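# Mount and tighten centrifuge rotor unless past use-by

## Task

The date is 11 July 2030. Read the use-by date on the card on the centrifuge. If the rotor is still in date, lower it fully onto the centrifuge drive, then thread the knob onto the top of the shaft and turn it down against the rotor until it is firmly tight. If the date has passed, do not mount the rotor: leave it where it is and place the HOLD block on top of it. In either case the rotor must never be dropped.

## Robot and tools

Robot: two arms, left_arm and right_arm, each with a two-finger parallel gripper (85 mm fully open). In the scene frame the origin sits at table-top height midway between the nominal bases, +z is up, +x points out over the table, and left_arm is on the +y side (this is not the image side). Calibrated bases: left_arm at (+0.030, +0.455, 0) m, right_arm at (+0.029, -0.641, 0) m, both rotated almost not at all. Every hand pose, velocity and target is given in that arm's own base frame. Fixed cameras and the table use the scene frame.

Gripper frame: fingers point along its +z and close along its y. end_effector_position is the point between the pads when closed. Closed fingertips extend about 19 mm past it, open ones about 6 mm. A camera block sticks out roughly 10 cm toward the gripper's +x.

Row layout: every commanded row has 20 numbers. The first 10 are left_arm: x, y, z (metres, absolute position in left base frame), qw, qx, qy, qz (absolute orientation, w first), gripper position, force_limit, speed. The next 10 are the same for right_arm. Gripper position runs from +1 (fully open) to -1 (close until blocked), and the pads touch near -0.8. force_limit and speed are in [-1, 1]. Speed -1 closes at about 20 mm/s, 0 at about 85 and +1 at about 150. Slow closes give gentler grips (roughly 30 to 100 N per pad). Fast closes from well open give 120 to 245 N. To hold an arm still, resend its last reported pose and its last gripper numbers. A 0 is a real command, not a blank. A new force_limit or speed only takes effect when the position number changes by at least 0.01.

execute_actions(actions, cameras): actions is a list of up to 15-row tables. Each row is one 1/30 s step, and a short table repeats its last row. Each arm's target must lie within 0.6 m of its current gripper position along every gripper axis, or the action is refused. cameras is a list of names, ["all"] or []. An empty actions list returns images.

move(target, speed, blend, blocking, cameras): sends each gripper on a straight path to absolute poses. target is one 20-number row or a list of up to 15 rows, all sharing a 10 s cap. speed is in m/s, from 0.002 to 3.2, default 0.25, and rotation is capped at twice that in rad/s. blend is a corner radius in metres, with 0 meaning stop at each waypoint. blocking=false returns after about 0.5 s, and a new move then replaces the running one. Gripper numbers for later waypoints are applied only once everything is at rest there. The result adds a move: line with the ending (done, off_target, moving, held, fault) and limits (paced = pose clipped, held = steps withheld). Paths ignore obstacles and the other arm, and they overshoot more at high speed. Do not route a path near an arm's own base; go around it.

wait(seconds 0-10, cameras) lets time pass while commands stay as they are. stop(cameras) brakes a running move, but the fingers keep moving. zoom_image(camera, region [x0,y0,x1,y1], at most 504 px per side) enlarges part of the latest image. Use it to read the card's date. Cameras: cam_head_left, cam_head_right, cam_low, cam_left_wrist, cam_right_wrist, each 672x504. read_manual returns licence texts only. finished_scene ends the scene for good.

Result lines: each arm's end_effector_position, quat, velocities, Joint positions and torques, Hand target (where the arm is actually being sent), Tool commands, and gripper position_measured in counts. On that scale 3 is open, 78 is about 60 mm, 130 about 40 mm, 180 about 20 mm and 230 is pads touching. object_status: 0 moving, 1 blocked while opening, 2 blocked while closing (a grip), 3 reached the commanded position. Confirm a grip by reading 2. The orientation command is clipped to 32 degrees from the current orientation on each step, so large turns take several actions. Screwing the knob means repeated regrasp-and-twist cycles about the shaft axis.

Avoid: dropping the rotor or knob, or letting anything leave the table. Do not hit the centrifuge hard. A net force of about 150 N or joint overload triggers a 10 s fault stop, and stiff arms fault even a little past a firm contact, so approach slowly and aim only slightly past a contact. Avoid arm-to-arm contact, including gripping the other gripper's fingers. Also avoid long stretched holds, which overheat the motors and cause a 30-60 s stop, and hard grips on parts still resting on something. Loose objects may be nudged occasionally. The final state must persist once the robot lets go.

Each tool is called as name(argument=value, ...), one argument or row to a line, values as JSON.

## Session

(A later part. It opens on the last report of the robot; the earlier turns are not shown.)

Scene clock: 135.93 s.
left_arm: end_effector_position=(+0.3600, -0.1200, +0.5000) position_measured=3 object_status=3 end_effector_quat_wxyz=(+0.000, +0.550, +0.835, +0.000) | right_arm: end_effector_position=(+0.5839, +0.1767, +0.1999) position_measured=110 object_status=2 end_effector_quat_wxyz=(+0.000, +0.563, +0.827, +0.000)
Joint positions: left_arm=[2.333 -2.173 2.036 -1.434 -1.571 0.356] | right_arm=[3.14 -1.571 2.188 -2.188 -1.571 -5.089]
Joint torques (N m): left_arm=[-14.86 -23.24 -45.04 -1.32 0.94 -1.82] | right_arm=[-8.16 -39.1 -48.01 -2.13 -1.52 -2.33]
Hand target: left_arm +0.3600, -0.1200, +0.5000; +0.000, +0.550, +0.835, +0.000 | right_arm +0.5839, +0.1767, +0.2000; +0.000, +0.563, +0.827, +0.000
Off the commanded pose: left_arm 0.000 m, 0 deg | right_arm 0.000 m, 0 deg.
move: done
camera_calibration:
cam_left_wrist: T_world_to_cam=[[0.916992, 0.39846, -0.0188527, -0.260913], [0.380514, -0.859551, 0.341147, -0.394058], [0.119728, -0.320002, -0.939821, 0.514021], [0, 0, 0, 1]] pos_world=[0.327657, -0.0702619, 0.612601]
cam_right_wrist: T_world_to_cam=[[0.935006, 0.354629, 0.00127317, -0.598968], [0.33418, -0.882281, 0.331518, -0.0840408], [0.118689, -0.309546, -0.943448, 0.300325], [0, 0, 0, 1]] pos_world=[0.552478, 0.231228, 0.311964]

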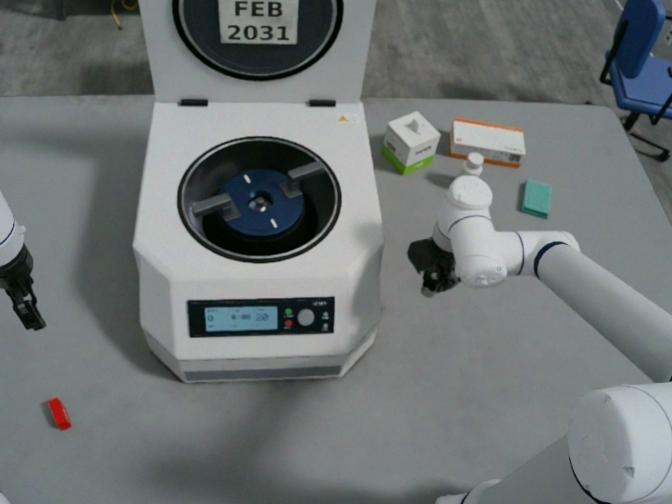

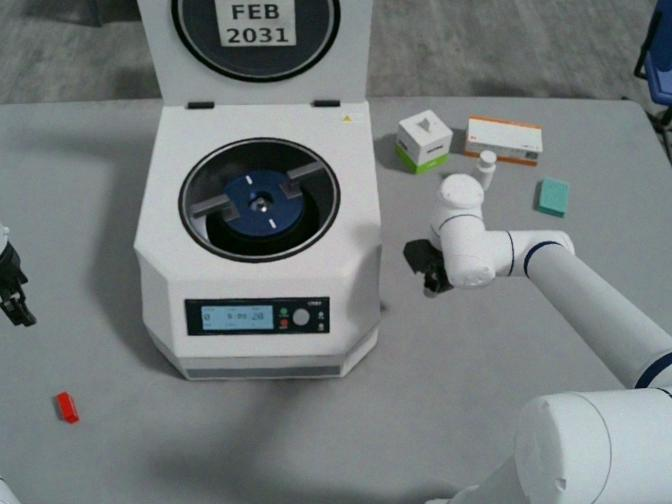

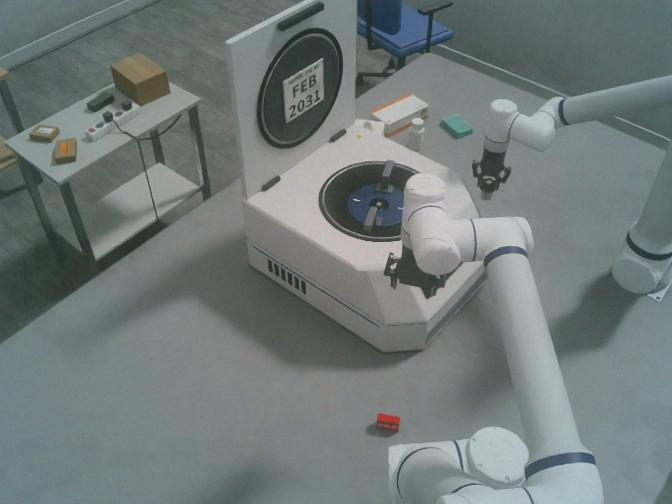

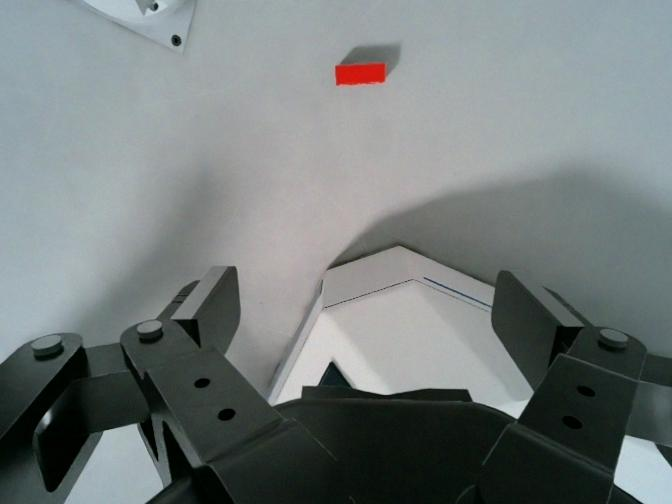

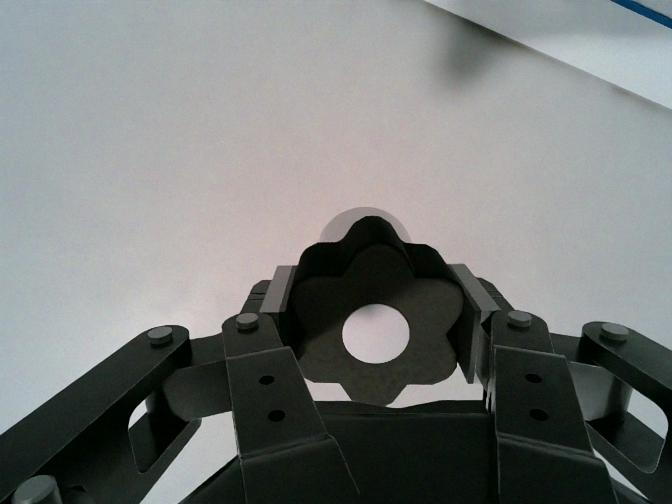

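move(
  target=[
    [0.45,-0.2,0.5,0.05,0.66,0.74,-0.05,1,0,-0.8,0.60,0.23,0.42,0,-0.5,-0.866,0,-1,0,-1],
    [0.7443,-0.3305,0.458,0.2006,0.679,0.679,-0.2006,1,0,-0.8,0.7607,0.594,0.42,0,0,-1,0,-1,0,-1],
    [0.7443,-0.3305,0.458,0.2006,0.679,0.679,-0.2006,1,0,-0.8,0.7607,0.594,0.375,0,0,-1,0,-1,0,-1],
  ],
  speed=[0.35,0.35,0.1],
  blend=[0.05,0.01,0],
  cameras=["all"],
)

Scene clock: 141.53 s.
left_arm: end_effector_position=(+0.7443, -0.3305, +0.4580) position_measured=3 object_status=3 end_effector_quat_wxyz=(+0.200, +0.678, +0.678, -0.200) | right_arm: end_effector_position=(+0.7607, +0.5940, +0.3752) position_measured=110 object_status=2 end_effector_quat_wxyz=(+0.000, +0.000, +1.000, +0.000)
Joint positions: left_arm=[2.671 -1.441 1.698 -2.113 -2.076 1.026] | right_arm=[3.62 -1.121 1.286 -1.736 -1.571 -5.805]
Joint torques (N m): left_arm=[15.43 -78.09 -63.13 -10.15 -2.4 3.4] | right_arm=[12.14 -57.75 -41.52 -4.44 -2.09 -3.58]
Hand target: left_arm +0.7443, -0.3305, +0.4580; +0.200, +0.678, +0.678, -0.200 | right_arm +0.7607, +0.5940, +0.3750; +0.000, +0.000, +1.000, +0.000
Off the commanded pose: left_arm 0.000 m, 0 deg | right_arm 0.000 m, 0 deg.
move: done
camera_calibration:
cam_left_wrist: T_world_to_cam=[[0.999814, -0.00720954, -0.0178717, -0.726387], [0.00989599, -0.603696, 0.797153, -0.555322], [-0.0165362, -0.797182, -0.603512, 0.150822], [0, 0, 0, 1]] pos_world=[0.734242, -0.22025, 0.520718]
cam_right_wrist: T_world_to_cam=[[0.0126632, 0.999919, 0.00119296, -0.594198], [0.943381, -0.0123427, 0.33148, -0.813199], [0.331468, -0.00307219, -0.943461, 0.23], [0, 0, 0, 1]] pos_world=[0.698444, 0.584819, 0.487264]

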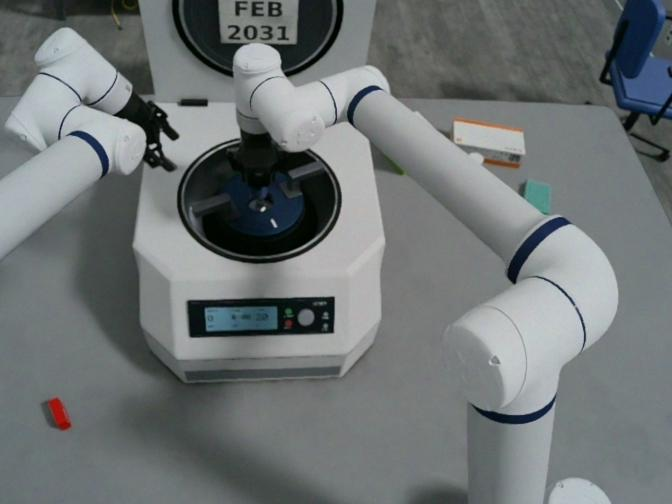

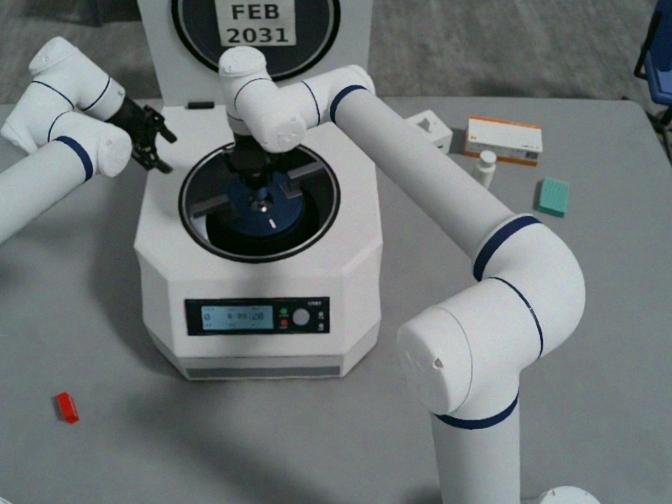

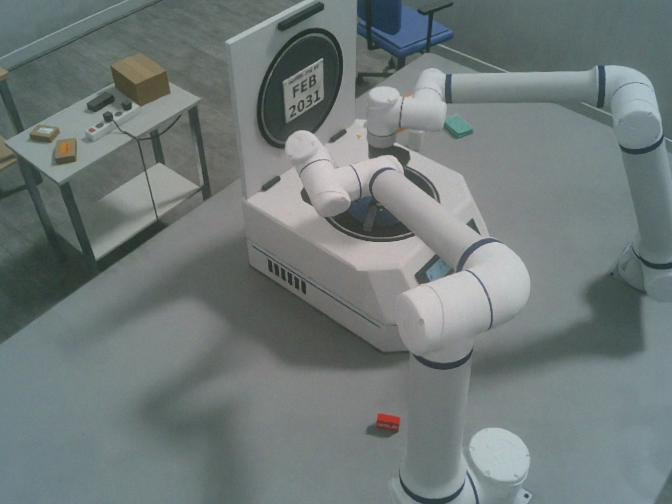

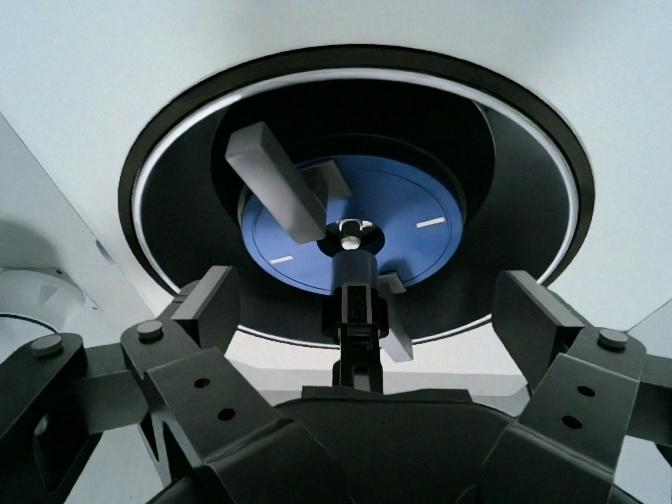

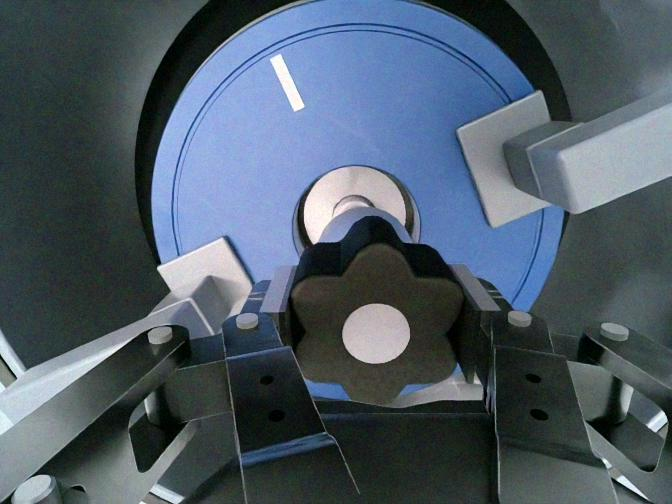

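zoom_image(
  camera="cam_left_wrist",
  region=[300, 200, 410, 310],
)

zoom_image(
  camera="cam_right_wrist",
  region=[280, 150, 480, 350],
)

zoom_image(
  camera="cam_head_left",
  region=[220, 160, 300, 240],
)

zoom_image(
  camera="cam_head_right",
  region=[220, 160, 300, 240],
)

Scaled by 4.582.

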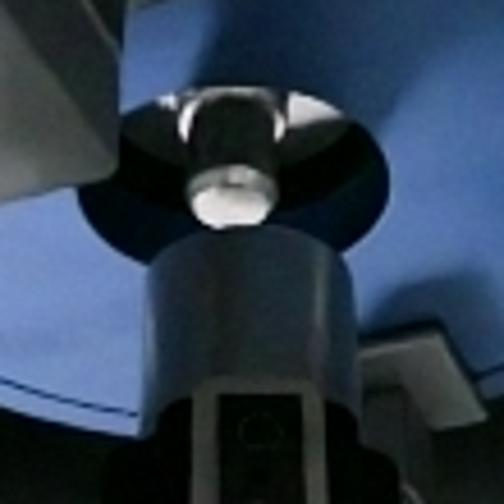

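Scaled by 2.520.

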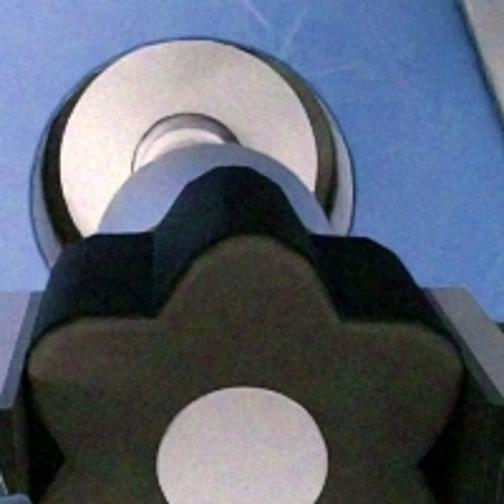

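Scaled by 6.300.

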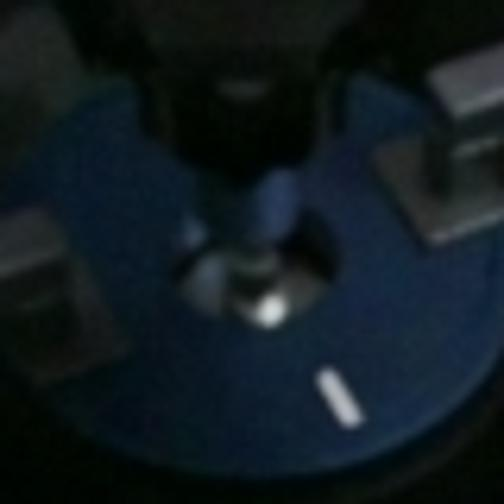

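Scaled by 6.300.

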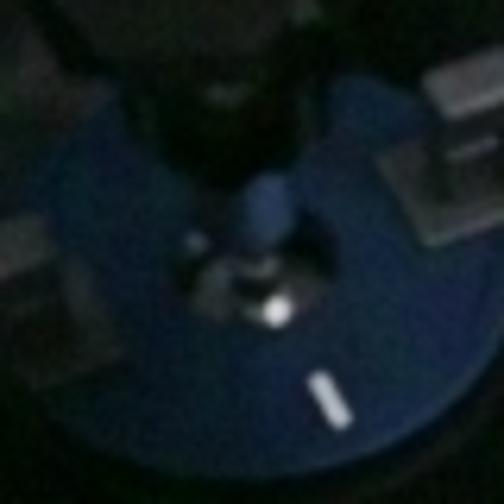

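move(
  target=[0.7443,-0.3305,0.458,0.2006,0.679,0.679,-0.2006,1,0,-0.8,0.7572,0.5923,0.362,0,0,-1,0,-1,0,-1],
  speed=0.03,
  cameras=["cam_left_wrist","cam_right_wrist"],
)

zoom_image(
  camera="cam_left_wrist",
  region=[300, 200, 410, 310],
)

zoom_image(
  camera="cam_right_wrist",
  region=[280, 150, 480, 350],
)

Scene clock: 143.00 s.
left_arm: end_effector_position=(+0.7443, -0.3305, +0.4580) position_measured=3 object_status=3 end_effector_quat_wxyz=(+0.200, +0.678, +0.678, -0.200) | right_arm: end_effector_position=(+0.7572, +0.5923, +0.3621) position_measured=110 object_status=2 end_effector_quat_wxyz=(+0.000, +0.000, +1.000, +0.000)
Joint positions: left_arm=[2.671 -1.441 1.698 -2.113 -2.076 1.026] | right_arm=[3.62 -1.123 1.313 -1.76 -1.571 -5.805]
Joint torques (N m): left_arm=[14.74 -79.02 -62.84 -10.42 -2.38 3.18] | right_arm=[9.94 -76.5 -39.25 -4.86 -0.23 1.61]
Hand target: left_arm +0.7443, -0.3305, +0.4580; +0.200, +0.678, +0.678, -0.200 | right_arm +0.7572, +0.5923, +0.3620; +0.000, +0.000, +1.000, +0.000
Off the commanded pose: left_arm 0.000 m, 0 deg | right_arm 0.000 m, 0 deg.
move: done
camera_calibration:
cam_left_wrist: T_world_to_cam=[[0.999814, -0.00720954, -0.0178717, -0.726387], [0.00989599, -0.603696, 0.797153, -0.555322], [-0.0165362, -0.797182, -0.603512, 0.150822], [0, 0, 0, 1]] pos_world=[0.734242, -0.22025, 0.520718]
cam_right_wrist: T_world_to_cam=[[0.0125361, 0.999921, 0.00125476, -0.59238], [0.943383, -0.0122432, 0.331478, -0.805634], [0.331467, -0.00297172, -0.943462, 0.218738], [0, 0, 0, 1]] pos_world=[0.694944, 0.583119, 0.474164]
Images, in order (width x height): cam_left_wrist 672x504, cam_right_wrist 672x504.

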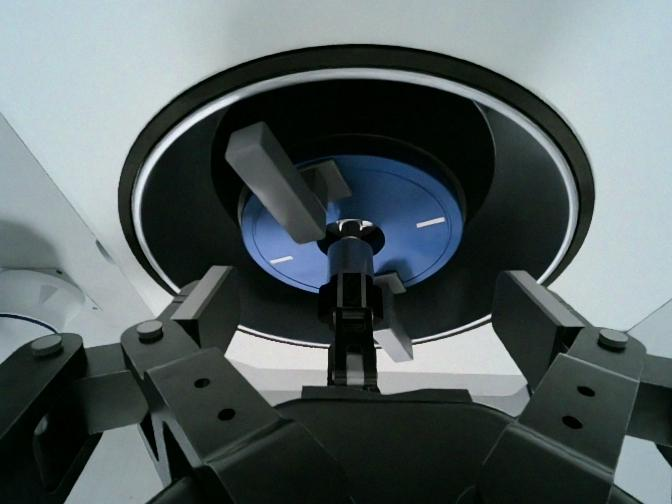

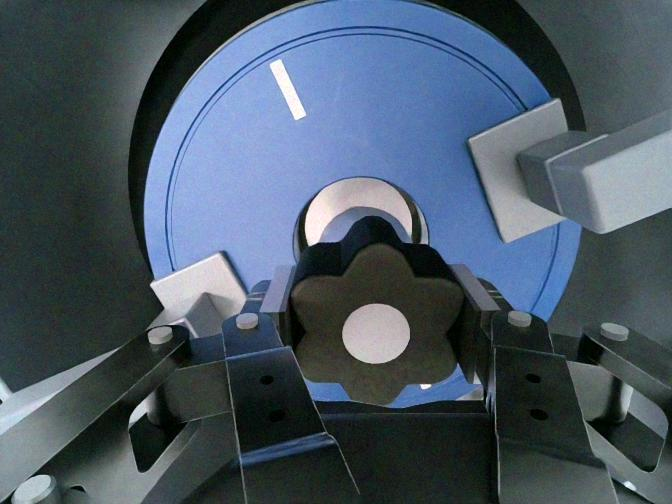

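Scaled by 4.582.

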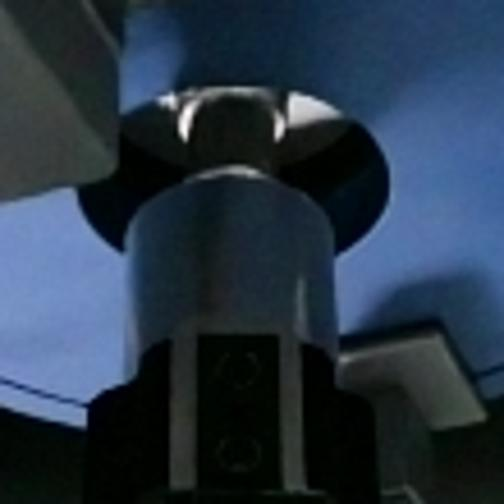

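Scaled by 2.520.

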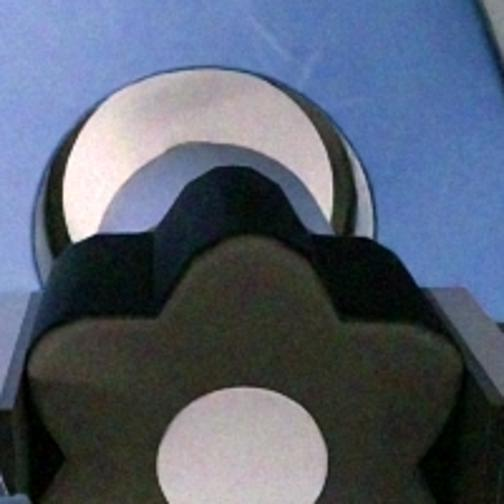

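move(
  target=[0.7443,-0.3305,0.458,0.2006,0.679,0.679,-0.2006,1,0,-0.8,0.7572,0.5923,0.354,0,0,-1,0,-1,0,-1],
  speed=0.02,
  cameras=["cam_left_wrist"],
)

zoom_image(
  camera="cam_left_wrist",
  region=[300, 200, 410, 310],
)

Scene clock: 143.93 s.
left_arm: end_effector_position=(+0.7443, -0.3305, +0.4580) position_measured=3 object_status=3 end_effector_quat_wxyz=(+0.200, +0.678, +0.678, -0.200) | right_arm: end_effector_position=(+0.7572, +0.5923, +0.3542) position_measured=110 object_status=2 end_effector_quat_wxyz=(+0.000, +0.000, +1.000, +0.000)
Joint positions: left_arm=[2.671 -1.441 1.698 -2.113 -2.076 1.026] | right_arm=[3.62 -1.121 1.323 -1.773 -1.571 -5.805]
Joint torques (N m): left_arm=[16 -78.9 -63.01 -10.27 -2.38 3.3] | right_arm=[12.8 -55.41 -41.33 -3.36 1.13 2.32]
Hand target: left_arm +0.7443, -0.3305, +0.4580; +0.200, +0.678, +0.678, -0.200 | right_arm +0.7572, +0.5923, +0.3540; +0.000, +0.000, +1.000, +0.000
Off the commanded pose: left_arm 0.000 m, 0 deg | right_arm 0.000 m, 0 deg.
move: done
camera_calibration:
cam_left_wrist: T_world_to_cam=[[0.999814, -0.00720954, -0.0178717, -0.726387], [0.00989599, -0.603696, 0.797153, -0.555322], [-0.0165362, -0.797182, -0.603512, 0.150822], [0, 0, 0, 1]] pos_world=[0.734242, -0.22025, 0.520718]
Images, in order (width x height): cam_left_wrist 672x504.

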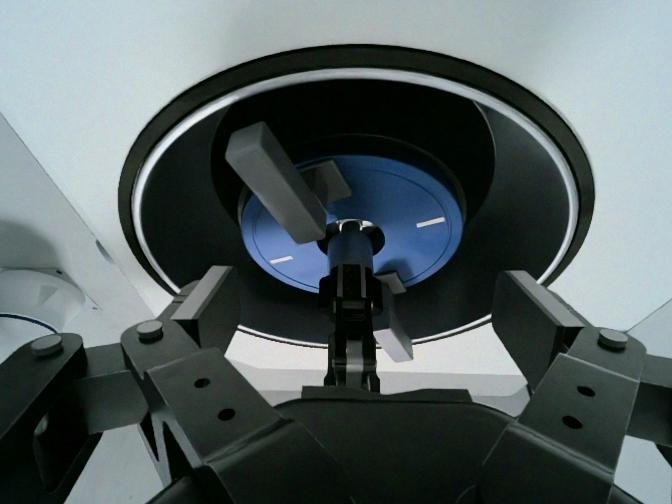

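Scaled by 4.582.

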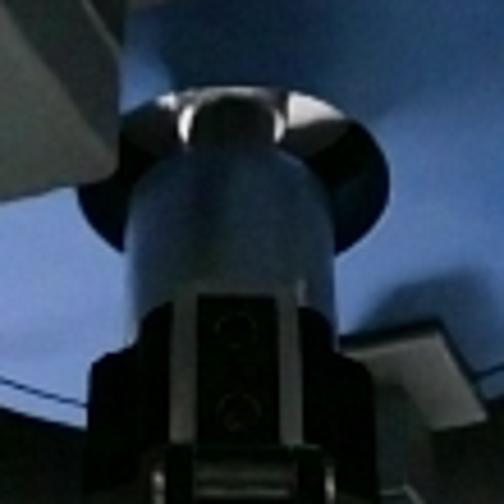

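move(
  target=[0.7443,-0.3305,0.458,0.2006,0.679,0.679,-0.2006,1,0,-0.8,0.7572,0.5923,0.351,0,0,-1,0,-1,0,-1],
  speed=0.01,
)

move(
  target=[0.7443,-0.3305,0.458,0.2006,0.679,0.679,-0.2006,1,0,-0.8,0.7572,0.5923,0.3492,0,0,-1,0,-1,0,-1],
  speed=0.01,
)

Scene clock: 144.80 s.
left_arm: end_effector_position=(+0.7443, -0.3305, +0.4580) position_measured=3 object_status=3 end_effector_quat_wxyz=(+0.200, +0.678, +0.678, -0.200) | right_arm: end_effector_position=(+0.7572, +0.5923, +0.3511) position_measured=110 object_status=2 end_effector_quat_wxyz=(+0.000, +0.000, +1.000, +0.000)
Joint positions: left_arm=[2.671 -1.441 1.698 -2.113 -2.076 1.026] | right_arm=[3.62 -1.12 1.327 -1.778 -1.571 -5.805]
Joint torques (N m): left_arm=[16.01 -79.04 -63 -10.22 -2.42 3.18] | right_arm=[11.45 -57.39 -41.29 -3.78 1.18 2.44]
Hand target: left_arm +0.7443, -0.3305, +0.4580; +0.200, +0.678, +0.678, -0.200 | right_arm +0.7572, +0.5923, +0.3510; +0.000, +0.000, +1.000, +0.000
Off the commanded pose: left_arm 0.000 m, 0 deg | right_arm 0.000 m, 0 deg.
move: done

Scene clock: 145.50 s.
left_arm: end_effector_position=(+0.7443, -0.3305, +0.4580) position_measured=3 object_status=3 end_effector_quat_wxyz=(+0.200, +0.678, +0.678, -0.200) | right_arm: end_effector_position=(+0.7572, +0.5923, +0.3492) position_measured=110 object_status=2 end_effector_quat_wxyz=(+0.000, +0.000, +1.000, +0.000)
Joint positions: left_arm=[2.671 -1.441 1.698 -2.113 -2.076 1.026] | right_arm=[3.62 -1.119 1.33 -1.781 -1.571 -5.805]
Joint torques (N m): left_arm=[14.61 -78.23 -62.84 -10.18 -2.32 3.21] | right_arm=[10.26 -59.26 -41.89 -3.95 1.43 2.59]
Hand target: left_arm +0.7443, -0.3305, +0.4580; +0.200, +0.678, +0.678, -0.200 | right_arm +0.7572, +0.5923, +0.3492; +0.000, +0.000, +1.000, +0.000
Off the commanded pose: left_arm 0.000 m, 0 deg | right_arm 0.000 m, 0 deg.
move: done

move(
  target=[0.7443,-0.3305,0.458,0.2006,0.679,0.679,-0.2006,1,0,-0.8,0.7572,0.5923,0.3477,0,0,-1,0,-1,0,-1],
  speed=0.01,
)

move(
  target=[0.7443,-0.3305,0.458,0.2006,0.679,0.679,-0.2006,1,0,-0.8,0.7572,0.5923,0.3463,0,0,-1,0,-1,0,-1],
  speed=0.01,
  cameras=["cam_left_wrist"],
)

zoom_image(
  camera="cam_left_wrist",
  region=[300, 200, 410, 310],
)

Scene clock: 146.37 s.
left_arm: end_effector_position=(+0.7443, -0.3305, +0.4580) position_measured=3 object_status=3 end_effector_quat_wxyz=(+0.200, +0.678, +0.678, -0.200) | right_arm: end_effector_position=(+0.7572, +0.5923, +0.3477) position_measured=110 object_status=2 end_effector_quat_wxyz=(+0.000, +0.000, +1.000, +0.000)
Joint positions: left_arm=[2.671 -1.441 1.698 -2.113 -2.076 1.026] | right_arm=[3.62 -1.119 1.332 -1.784 -1.571 -5.805]
Joint torques (N m): left_arm=[13.94 -78.95 -63.1 -10.39 -2.48 3.23] | right_arm=[8.43 -58.22 -40.91 -3.61 1.07 2.4]
Hand target: left_arm +0.7443, -0.3305, +0.4580; +0.200, +0.678, +0.678, -0.200 | right_arm +0.7572, +0.5923, +0.3477; +0.000, +0.000, +1.000, +0.000
Off the commanded pose: left_arm 0.000 m, 0 deg | right_arm 0.000 m, 0 deg.
move: done

Scene clock: 147.07 s.
left_arm: end_effector_position=(+0.7443, -0.3305, +0.4580) position_measured=3 object_status=3 end_effector_quat_wxyz=(+0.200, +0.678, +0.678, -0.200) | right_arm: end_effector_position=(+0.7572, +0.5923, +0.3463) position_measured=110 object_status=2 end_effector_quat_wxyz=(+0.000, +0.000, +1.000, +0.000)
Joint positions: left_arm=[2.671 -1.441 1.698 -2.113 -2.076 1.026] | right_arm=[3.62 -1.118 1.333 -1.786 -1.571 -5.805]
Joint torques (N m): left_arm=[13.97 -78.57 -63.43 -10.34 -2.44 3.05] | right_arm=[6.86 -55.47 -41.12 -3.93 1.48 2.4]
Hand target: left_arm +0.7443, -0.3305, +0.4580; +0.200, +0.678, +0.678, -0.200 | right_arm +0.7572, +0.5923, +0.3463; +0.000, +0.000, +1.000, +0.000
Off the commanded pose: left_arm 0.000 m, 0 deg | right_arm 0.000 m, 0 deg.
move: done
camera_calibration:
cam_left_wrist: T_world_to_cam=[[0.999814, -0.00720954, -0.0178717, -0.726387], [0.00989599, -0.603696, 0.797153, -0.555322], [-0.0165362, -0.797182, -0.603512, 0.150822], [0, 0, 0, 1]] pos_world=[0.734242, -0.22025, 0.520718]
Images, in order (width x height): cam_left_wrist 672x504.

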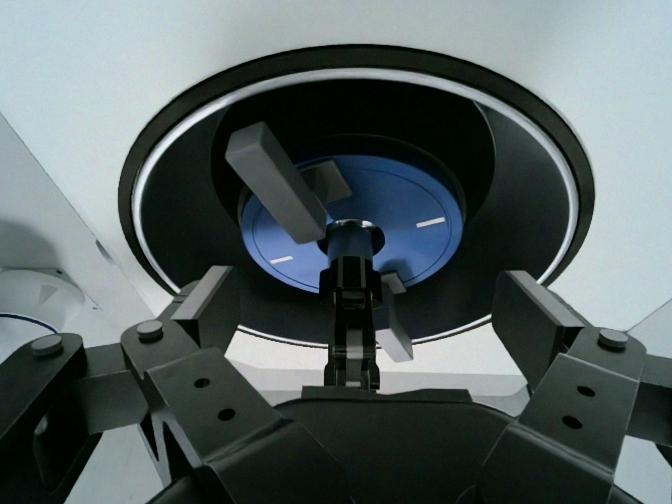

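Scaled by 4.582.

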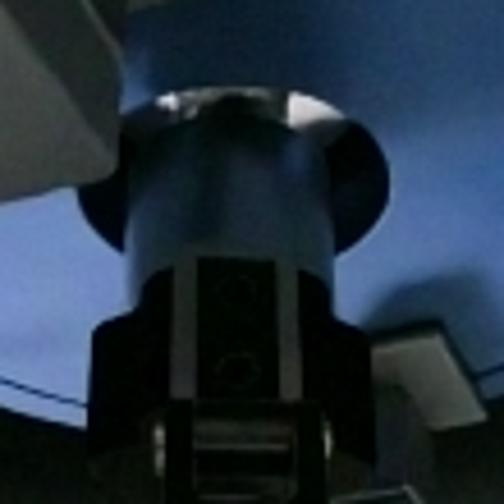

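move(
  target=[0.7443,-0.3305,0.458,0.2006,0.679,0.679,-0.2006,1,0,-0.8,0.7572,0.5923,0.3445,0,0,-1,0,-1,0,-1],
  speed=0.01,
)

move(
  target=[0.7443,-0.3305,0.458,0.2006,0.679,0.679,-0.2006,1,0,-0.8,0.7572,0.5923,0.3429,0,0,-1,0,-1,0,-1],
  speed=0.01,
)

move(
  target=[0.7443,-0.3305,0.458,0.2006,0.679,0.679,-0.2006,1,0,-0.8,0.7572,0.5923,0.3414,0,0,-1,0,-1,0,-1],
  speed=0.01,
)

Scene clock: 147.90 s.
left_arm: end_effector_position=(+0.7443, -0.3305, +0.4580) position_measured=3 object_status=3 end_effector_quat_wxyz=(+0.200, +0.678, +0.678, -0.200) | right_arm: end_effector_position=(+0.7572, +0.5923, +0.3445) position_measured=110 object_status=2 end_effector_quat_wxyz=(+0.000, +0.000, +1.000, +0.000)
Joint positions: left_arm=[2.671 -1.441 1.698 -2.113 -2.076 1.026] | right_arm=[3.62 -1.117 1.336 -1.789 -1.571 -5.805]
Joint torques (N m): left_arm=[14.8 -78.54 -62.6 -10.26 -2.44 3.09] | right_arm=[6.15 -55.35 -40.75 -4.03 1.44 2.14]
Hand target: left_arm +0.7443, -0.3305, +0.4580; +0.200, +0.678, +0.678, -0.200 | right_arm +0.7572, +0.5923, +0.3445; +0.000, +0.000, +1.000, +0.000
Off the commanded pose: left_arm 0.000 m, 0 deg | right_arm 0.000 m, 0 deg.
move: done

Scene clock: 148.60 s.
left_arm: end_effector_position=(+0.7443, -0.3305, +0.4580) position_measured=3 object_status=3 end_effector_quat_wxyz=(+0.200, +0.678, +0.678, -0.200) | right_arm: end_effector_position=(+0.7572, +0.5923, +0.3429) position_measured=110 object_status=2 end_effector_quat_wxyz=(+0.000, +0.000, +1.000, +0.000)
Joint positions: left_arm=[2.671 -1.441 1.698 -2.113 -2.076 1.026] | right_arm=[3.62 -1.117 1.338 -1.792 -1.571 -5.805]
Joint torques (N m): left_arm=[14.97 -78.61 -63.45 -10.36 -2.31 3.07] | right_arm=[3.72 -57.07 -41.62 -3.95 1.4 2.59]
Hand target: left_arm +0.7443, -0.3305, +0.4580; +0.200, +0.678, +0.678, -0.200 | right_arm +0.7572, +0.5923, +0.3429; +0.000, +0.000, +1.000, +0.000
Off the commanded pose: left_arm 0.000 m, 0 deg | right_arm 0.000 m, 0 deg.
move: done

Scene clock: 149.30 s.
left_arm: end_effector_position=(+0.7443, -0.3305, +0.4580) position_measured=3 object_status=3 end_effector_quat_wxyz=(+0.200, +0.678, +0.678, -0.200) | right_arm: end_effector_position=(+0.7572, +0.5923, +0.3414) position_measured=110 object_status=2 end_effector_quat_wxyz=(+0.000, +0.000, +1.000, +0.000)
Joint positions: left_arm=[2.671 -1.441 1.698 -2.113 -2.076 1.026] | right_arm=[3.62 -1.116 1.34 -1.794 -1.571 -5.805]
Joint torques (N m): left_arm=[14.24 -77.92 -63 -10.2 -2.3 3.08] | right_arm=[3.78 -58.37 -39.78 -4.12 1.17 2.38]
Hand target: left_arm +0.7443, -0.3305, +0.4580; +0.200, +0.678, +0.678, -0.200 | right_arm +0.7572, +0.5923, +0.3414; +0.000, +0.000, +1.000, +0.000
Off the commanded pose: left_arm 0.000 m, 0 deg | right_arm 0.000 m, 0 deg.
move: done

move(
  target=[0.7443,-0.3305,0.458,0.2006,0.679,0.679,-0.2006,1,0,-0.8,0.7572,0.5923,0.3398,0,0,-1,0,-1,0,-1],
  speed=0.01,
)

move(
  target=[0.7443,-0.3305,0.458,0.2006,0.679,0.679,-0.2006,1,0,-0.8,0.7572,0.5923,0.3384,0,0,-1,0,-1,0,-1],
  speed=0.01,
  cameras=["cam_left_wrist","cam_right_wrist"],
)

zoom_image(
  camera="cam_left_wrist",
  region=[300, 200, 410, 310],
)

Scene clock: 150.20 s.
left_arm: end_effector_position=(+0.7443, -0.3305, +0.4580) position_measured=3 object_status=3 end_effector_quat_wxyz=(+0.200, +0.678, +0.678, -0.200) | right_arm: end_effector_position=(+0.7572, +0.5923, +0.3398) position_measured=110 object_status=2 end_effector_quat_wxyz=(+0.000, +0.000, +1.000, +0.000)
Joint positions: left_arm=[2.671 -1.441 1.698 -2.113 -2.076 1.026] | right_arm=[3.62 -1.116 1.342 -1.797 -1.571 -5.805]
Joint torques (N m): left_arm=[14.52 -78.58 -62.93 -10.36 -2.51 3.23] | right_arm=[2.16 -59.91 -41.33 -4.43 1.41 2.59]
Hand target: left_arm +0.7443, -0.3305, +0.4580; +0.200, +0.678, +0.678, -0.200 | right_arm +0.7572, +0.5923, +0.3398; +0.000, +0.000, +1.000, +0.000
Off the commanded pose: left_arm 0.000 m, 0 deg | right_arm 0.000 m, 0 deg.
move: done

Scene clock: 150.90 s.
left_arm: end_effector_position=(+0.7443, -0.3305, +0.4580) position_measured=3 object_status=3 end_effector_quat_wxyz=(+0.200, +0.678, +0.678, -0.200) | right_arm: end_effector_position=(+0.7572, +0.5923, +0.3384) position_measured=110 object_status=2 end_effector_quat_wxyz=(+0.000, +0.000, +1.000, +0.000)
Joint positions: left_arm=[2.671 -1.441 1.698 -2.113 -2.076 1.026] | right_arm=[3.62 -1.115 1.343 -1.799 -1.571 -5.805]
Joint torques (N m): left_arm=[14.08 -77.42 -63.85 -10.31 -2.54 3.1] | right_arm=[4.48 -59.26 -39.86 -4.39 1.24 2.21]
Hand target: left_arm +0.7443, -0.3305, +0.4580; +0.200, +0.678, +0.678, -0.200 | right_arm +0.7572, +0.5923, +0.3384; +0.000, +0.000, +1.000, +0.000
Off the commanded pose: left_arm 0.000 m, 0 deg | right_arm 0.000 m, 0 deg.
move: done
camera_calibration:
cam_left_wrist: T_world_to_cam=[[0.999814, -0.00720954, -0.0178717, -0.726387], [0.00989599, -0.603696, 0.797153, -0.555322], [-0.0165362, -0.797182, -0.603512, 0.150822], [0, 0, 0, 1]] pos_world=[0.734242, -0.22025, 0.520718]
cam_right_wrist: T_world_to_cam=[[0.0126306, 0.999919, 0.00128746, -0.59243], [0.943382, -0.0123432, 0.331479, -0.797719], [0.331468, -0.0029722, -0.943462, 0.196377], [0, 0, 0, 1]] pos_world=[0.694944, 0.583119, 0.450464]
Images, in order (width x height): cam_left_wrist 672x504, cam_right_wrist 672x504.

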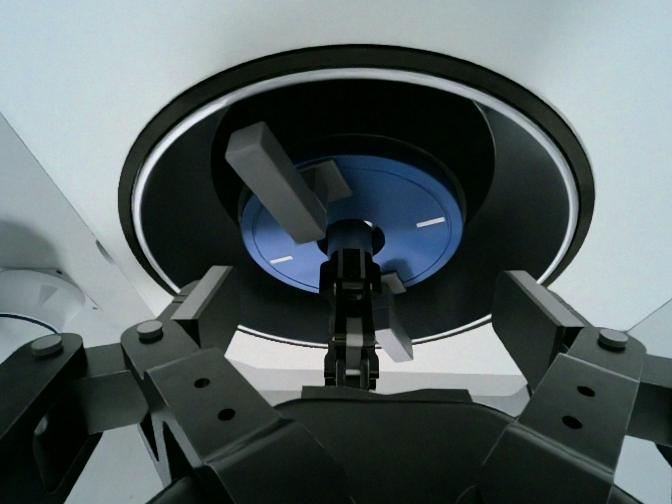

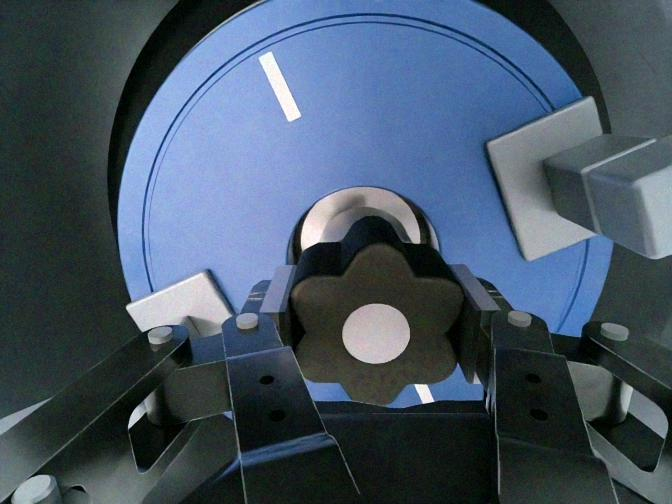

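Scaled by 4.582.

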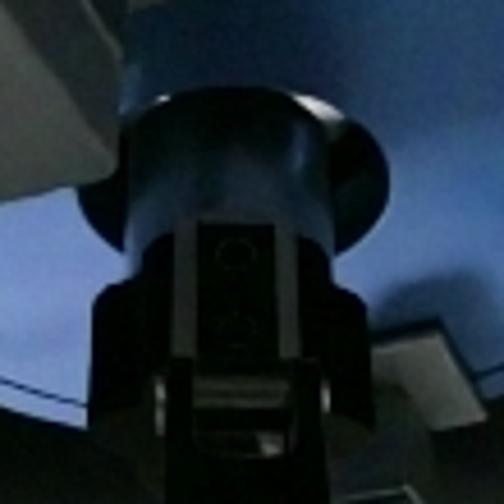

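move(
  target=[0.7443,-0.3305,0.458,0.2006,0.679,0.679,-0.2006,1,0,-0.8,0.7572,0.5923,0.3369,0,0,-1,0,-1,0,-1],
  speed=0.01,
)

move(
  target=[0.7443,-0.3305,0.458,0.2006,0.679,0.679,-0.2006,1,0,-0.8,0.7572,0.5923,0.3355,0,0,-1,0,-1,0,-1],
  speed=0.01,
)

move(
  target=[0.7443,-0.3305,0.458,0.2006,0.679,0.679,-0.2006,1,0,-0.8,0.7572,0.5923,0.3341,0,0,-1,0,-1,0,-1],
  speed=0.01,
)

Scene clock: 151.77 s.
left_arm: end_effector_position=(+0.7443, -0.3305, +0.4580) position_measured=3 object_status=3 end_effector_quat_wxyz=(+0.200, +0.678, +0.678, -0.200) | right_arm: end_effector_position=(+0.7572, +0.5923, +0.3370) position_measured=110 object_status=2 end_effector_quat_wxyz=(+0.000, +0.000, +1.000, +0.000)
Joint positions: left_arm=[2.671 -1.441 1.698 -2.113 -2.076 1.026] | right_arm=[3.62 -1.115 1.345 -1.801 -1.571 -5.805]
Joint torques (N m): left_arm=[13.89 -77.92 -63.01 -10.35 -2.41 3.11] | right_arm=[-0.24 -45.31 -31.1 -2.7 1.28 2.21]
Hand target: left_arm +0.7443, -0.3305, +0.4580; +0.200, +0.678, +0.678, -0.200 | right_arm +0.7572, +0.5923, +0.3369; +0.000, +0.000, +1.000, +0.000
Off the commanded pose: left_arm 0.000 m, 0 deg | right_arm 0.000 m, 0 deg.
move: done

Scene clock: 152.47 s.
left_arm: end_effector_position=(+0.7443, -0.3305, +0.4580) position_measured=3 object_status=3 end_effector_quat_wxyz=(+0.200, +0.678, +0.678, -0.200) | right_arm: end_effector_position=(+0.7573, +0.5923, +0.3357) position_measured=110 object_status=2 end_effector_quat_wxyz=(+0.000, +0.000, +1.000, +0.000)
Joint positions: left_arm=[2.671 -1.441 1.698 -2.113 -2.076 1.026] | right_arm=[3.62 -1.114 1.347 -1.804 -1.571 -5.805]
Joint torques (N m): left_arm=[13.56 -78.19 -63.09 -10.04 -2.45 2.84] | right_arm=[9.77 -21.67 -10.68 -0.85 2.41 2.57]
Hand target: left_arm +0.7443, -0.3305, +0.4580; +0.200, +0.678, +0.678, -0.200 | right_arm +0.7572, +0.5923, +0.3355; +0.000, +0.000, +1.000, +0.000
Off the commanded pose: left_arm 0.000 m, 0 deg | right_arm 0.000 m, 0 deg.
move: done

Scene clock: 153.23 s.
left_arm: end_effector_position=(+0.7443, -0.3305, +0.4580) position_measured=3 object_status=3 end_effector_quat_wxyz=(+0.200, +0.678, +0.678, -0.200) | right_arm: end_effector_position=(+0.7572, +0.5922, +0.3338) position_measured=110 object_status=2 end_effector_quat_wxyz=(+0.000, +0.000, +1.000, +0.000)
Joint positions: left_arm=[2.671 -1.441 1.698 -2.113 -2.076 1.026] | right_arm=[3.62 -1.113 1.349 -1.806 -1.571 -5.805]
Joint torques (N m): left_arm=[14.37 -78.53 -63.09 -10.25 -2.42 3.06] | right_arm=[16.86 -79.76 -60.3 -4.33 4.74 2.38]
Hand target: left_arm +0.7443, -0.3305, +0.4580; +0.200, +0.678, +0.678, -0.200 | right_arm +0.7572, +0.5923, +0.3341; +0.000, +0.000, +1.000, +0.000
Off the commanded pose: left_arm 0.000 m, 0 deg | right_arm 0.000 m, 0 deg.
move: done

move(
  target=[
    [0.7443,-0.3305,0.458,0.2006,0.679,0.679,-0.2006,1,0,-0.8,0.7554,0.5891,0.3339,0,-0.5,-0.866,0,-1,0,-1],
    [0.7443,-0.3305,0.458,0.2006,0.679,0.679,-0.2006,1,0,-0.8,0.7517,0.5891,0.3337,0,-0.866,-0.5,0,-1,0,-1],
    [0.7443,-0.3305,0.458,0.2006,0.679,0.679,-0.2006,1,0,-0.8,0.7498,0.5923,0.3335,0,-1,0,0,-1,0,-1],
  ],
  speed=0.4,
  blend=[0.001,0.001,0],
  cameras=["cam_left_wrist","cam_right_wrist"],
)

zoom_image(
  camera="cam_left_wrist",
  region=[300, 200, 410, 310],
)

Scene clock: 158.30 s.
left_arm: end_effector_position=(+0.7443, -0.3305, +0.4580) position_measured=3 object_status=3 end_effector_quat_wxyz=(+0.200, +0.678, +0.678, -0.200) | right_arm: end_effector_position=(+0.7498, +0.5923, +0.3335) position_measured=110 object_status=2 end_effector_quat_wxyz=(+0.000, +1.000, +0.000, +0.000)
Joint positions: left_arm=[2.671 -1.441 1.698 -2.113 -2.076 1.026] | right_arm=[3.623 -1.123 1.364 -1.812 -1.571 -2.66]
Joint torques (N m): left_arm=[14.54 -79.43 -62.93 -10.17 -2.34 2.76] | right_arm=[58.67 -49.35 -26.76 8.71 3.03 3.48]
Hand target: left_arm +0.7443, -0.3305, +0.4580; +0.200, +0.678, +0.678, -0.200 | right_arm +0.7498, +0.5923, +0.3335; +0.000, +1.000, +0.000, +0.000
Off the commanded pose: left_arm 0.000 m, 0 deg | right_arm 0.000 m, 0 deg.
move: done
camera_calibration:
cam_left_wrist: T_world_to_cam=[[0.999814, -0.00720954, -0.0178717, -0.726387], [0.00989599, -0.603696, 0.797153, -0.555322], [-0.0165362, -0.797182, -0.603512, 0.150822], [0, 0, 0, 1]] pos_world=[0.734242, -0.22025, 0.520718]
cam_right_wrist: T_world_to_cam=[[-0.0124416, -0.999922, 0.00122207, 0.611093], [-0.943385, 0.0121433, 0.331477, 0.611082], [-0.331466, 0.00297123, -0.943463, 0.687755], [0, 0, 0, 1]] pos_world=[0.812056, 0.601581, 0.445564]
Images, in order (width x height): cam_left_wrist 672x504, cam_right_wrist 672x504.

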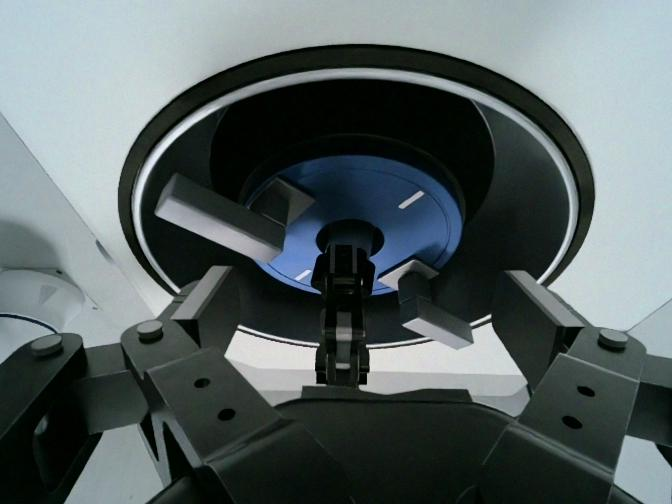

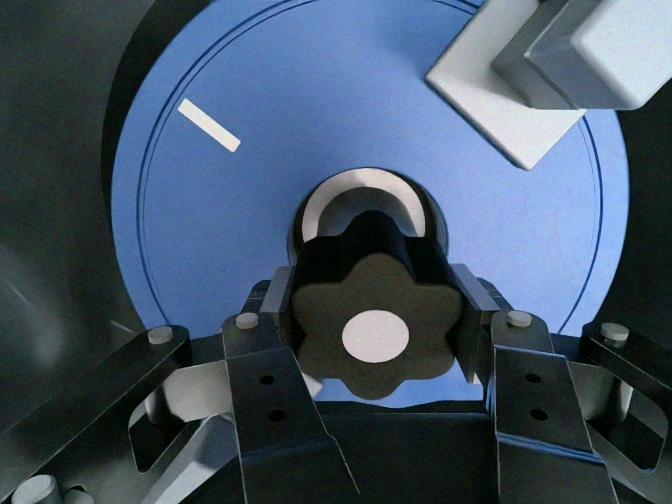

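Scaled by 4.582.

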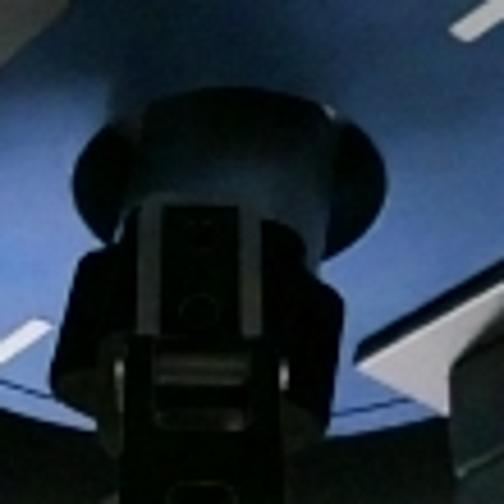

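move(
  target=[0.7443,-0.3305,0.458,0.2006,0.679,0.679,-0.2006,1,0,-0.8,0.7503,0.5917,0.3335,0,-1,0,0,-1,0,-1],
  speed=0.01,
)

move(
  target=[0.7443,-0.3305,0.458,0.2006,0.679,0.679,-0.2006,1,0,-0.8,0.7507,0.5911,0.3335,0,-1,0,0,-1,0,-1],
  speed=0.01,
)

Scene clock: 159.47 s.
left_arm: end_effector_position=(+0.7443, -0.3305, +0.4580) position_measured=3 object_status=3 end_effector_quat_wxyz=(+0.200, +0.678, +0.678, -0.200) | right_arm: end_effector_position=(+0.7502, +0.5918, +0.3335) position_measured=110 object_status=2 end_effector_quat_wxyz=(+0.000, +1.000, +0.000, +0.000)
Joint positions: left_arm=[2.671 -1.441 1.698 -2.113 -2.076 1.026] | right_arm=[3.623 -1.123 1.364 -1.811 -1.571 -2.661]
Joint torques (N m): left_arm=[12.49 -78.29 -63.15 -10.04 -2.55 2.65] | right_arm=[5.73 -47.14 -28.55 6.57 3 -2.91]
Hand target: left_arm +0.7443, -0.3305, +0.4580; +0.200, +0.678, +0.678, -0.200 | right_arm +0.7503, +0.5917, +0.3335; +0.000, +1.000, +0.000, +0.000
Off the commanded pose: left_arm 0.000 m, 0 deg | right_arm 0.000 m, 0 deg.
move: done

Scene clock: 160.17 s.
left_arm: end_effector_position=(+0.7443, -0.3305, +0.4580) position_measured=3 object_status=3 end_effector_quat_wxyz=(+0.200, +0.678, +0.678, -0.200) | right_arm: end_effector_position=(+0.7507, +0.5912, +0.3335) position_measured=110 object_status=2 end_effector_quat_wxyz=(+0.000, +1.000, +0.000, +0.000)
Joint positions: left_arm=[2.671 -1.441 1.698 -2.113 -2.076 1.026] | right_arm=[3.622 -1.123 1.364 -1.812 -1.571 -2.661]
Joint torques (N m): left_arm=[13.51 -78.99 -62.52 -10.12 -2.44 2.84] | right_arm=[-17.12 -61.17 -15.73 4.81 -0.6 -3.17]
Hand target: left_arm +0.7443, -0.3305, +0.4580; +0.200, +0.678, +0.678, -0.200 | right_arm +0.7507, +0.5911, +0.3335; +0.000, +1.000, +0.000, +0.000
Off the commanded pose: left_arm 0.000 m, 0 deg | right_arm 0.000 m, 0 deg.
move: done

move(
  target=[
    [0.63,-0.33,0.49,0.26,0.45,0.84,-0.13,1,0,-0.8,0.7504,0.5914,0.3335,0,-1,0,0,-1,0,-1],
    [0.5926,-0.3808,0.4193,0.2821,0.3304,0.8947,-0.1042,1,0,-0.8,0.7504,0.5914,0.3335,0,-1,0,0,-1,0,-1],
  ],
  speed=0.25,
  blend=[0.03,0],
  cameras=["cam_left_wrist","cam_head_left","cam_low"],
)

Scene clock: 163.70 s.
left_arm: end_effector_position=(+0.5926, -0.3808, +0.4193) position_measured=3 object_status=3 end_effector_quat_wxyz=(+0.282, +0.330, +0.895, -0.104) | right_arm: end_effector_position=(+0.7504, +0.5914, +0.3335) position_measured=110 object_status=2 end_effector_quat_wxyz=(+0.000, +1.000, +0.000, +0.000)
Joint positions: left_arm=[2.28 -1.746 2.139 -2.57 -1.483 -0.127] | right_arm=[3.622 -1.123 1.364 -1.812 -1.571 -2.661]
Joint torques (N m): left_arm=[-17.2 -30.95 -41.86 -10.69 1.73 -2.34] | right_arm=[16.63 -65.21 -14.93 4.56 -2.41 3.17]
Hand target: left_arm +0.5926, -0.3808, +0.4193; +0.282, +0.330, +0.895, -0.104 | right_arm +0.7504, +0.5914, +0.3335; +0.000, +1.000, +0.000, +0.000
Off the commanded pose: left_arm 0.000 m, 0 deg | right_arm 0.000 m, 0 deg.
move: done
camera_calibration:
cam_left_wrist: T_world_to_cam=[[0.655904, 0.754638, -0.0176503, -0.0820229], [0.442888, -0.365796, 0.818562, -0.728346], [0.611262, -0.544715, -0.574147, -0.203296], [0, 0, 0, 1]] pos_world=[0.500642, -0.315267, 0.478027]
Images, in order (width x height): cam_head_left 672x504, cam_low 672x504, cam_left_wrist 672x504.

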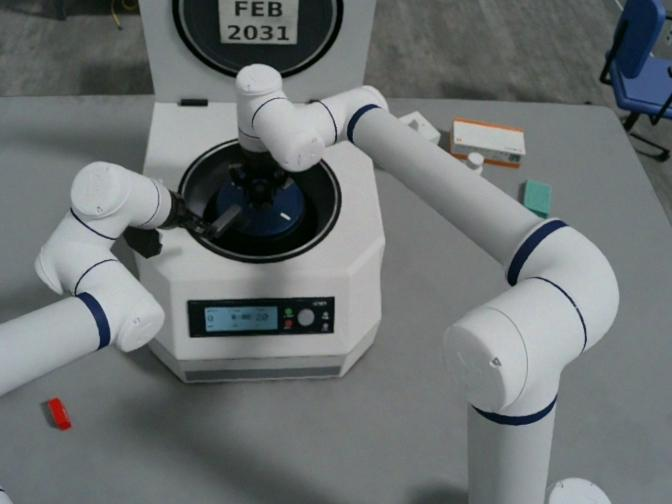

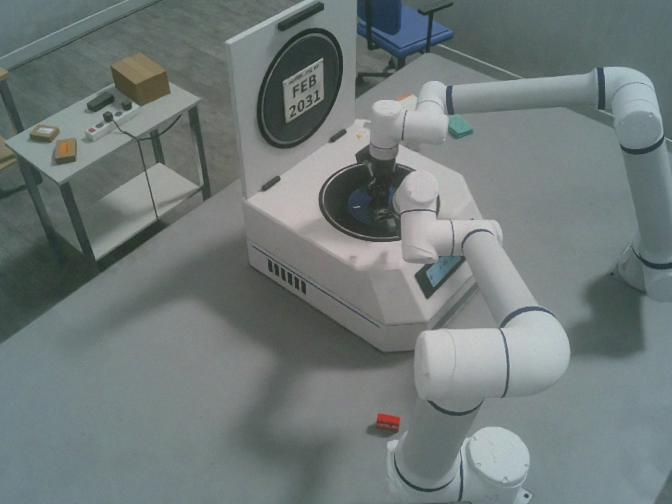

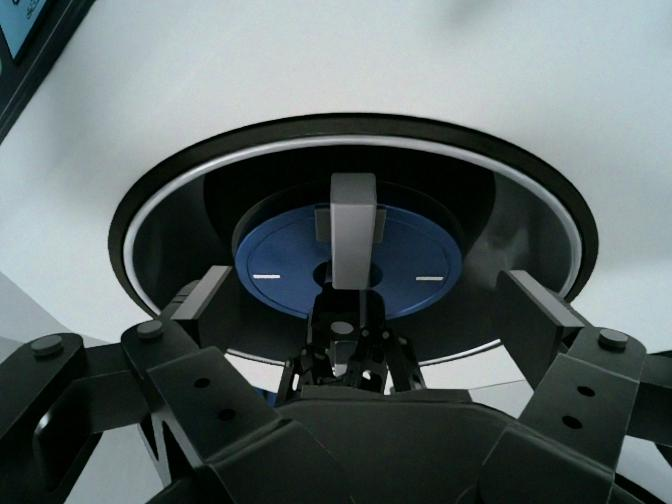

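move(
  target=[
    [0.6003,-0.3822,0.4183,0.2821,0.3304,0.8947,-0.1042,1,0,-0.8,0.7504,0.5914,0.3335,0,-1,0,0,-1,0,-1],
    [0.6526,-0.4354,0.322,0.2821,0.3304,0.8947,-0.1042,1,0,-0.8,0.7504,0.5914,0.3335,0,-1,0,0,-1,0,-1],
  ],
  speed=0.1,
  blend=[0.01,0],
  cameras=["cam_left_wrist","cam_head_left"],
)

Scene clock: 166.33 s.
left_arm: end_effector_position=(+0.6525, -0.4353, +0.3221) position_measured=3 object_status=3 end_effector_quat_wxyz=(+0.282, +0.330, +0.895, -0.104) | right_arm: end_effector_position=(+0.7504, +0.5914, +0.3335) position_measured=110 object_status=2 end_effector_quat_wxyz=(+0.000, +1.000, +0.000, +0.000)
Joint positions: left_arm=[2.296 -1.515 2.12 -2.782 -1.492 -0.113] | right_arm=[3.622 -1.123 1.364 -1.812 -1.571 -2.661]
Joint torques (N m): left_arm=[14.45 -55.56 -56.63 -10.54 -1.48 3.09] | right_arm=[18.78 -63.99 -14.94 4.68 0.78 3]
Hand target: left_arm +0.6526, -0.4354, +0.3220; +0.282, +0.330, +0.895, -0.104 | right_arm +0.7504, +0.5914, +0.3335; +0.000, +1.000, +0.000, +0.000
Off the commanded pose: left_arm 0.000 m, 0 deg | right_arm 0.000 m, 0 deg.
move: done; blend cut to 0.0039 m at target 1
camera_calibration:
cam_left_wrist: T_world_to_cam=[[0.655784, 0.754743, -0.0176328, -0.0817252], [0.442934, -0.365734, 0.818565, -0.695287], [0.611357, -0.544612, -0.574143, -0.325476], [0, 0, 0, 1]] pos_world=[0.560542, -0.369867, 0.380827]
Images, in order (width x height): cam_head_left 672x504, cam_left_wrist 672x504.

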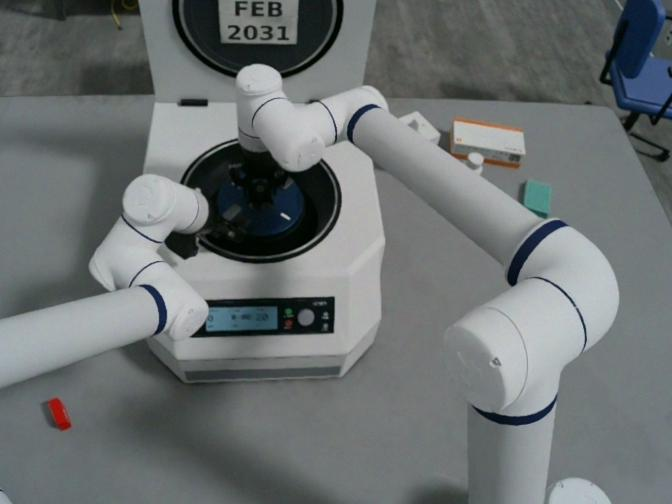

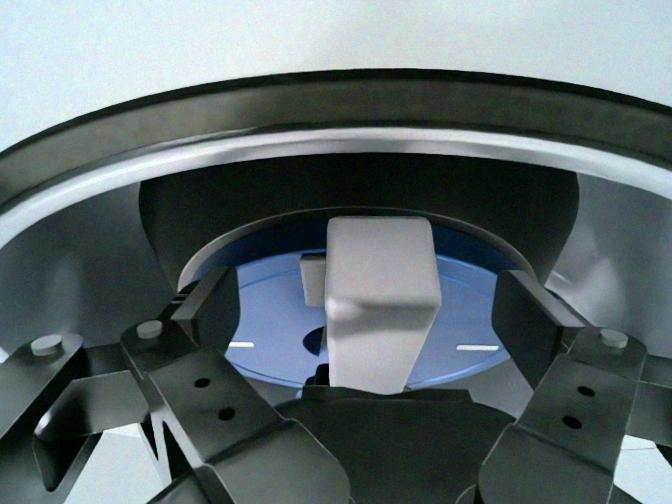

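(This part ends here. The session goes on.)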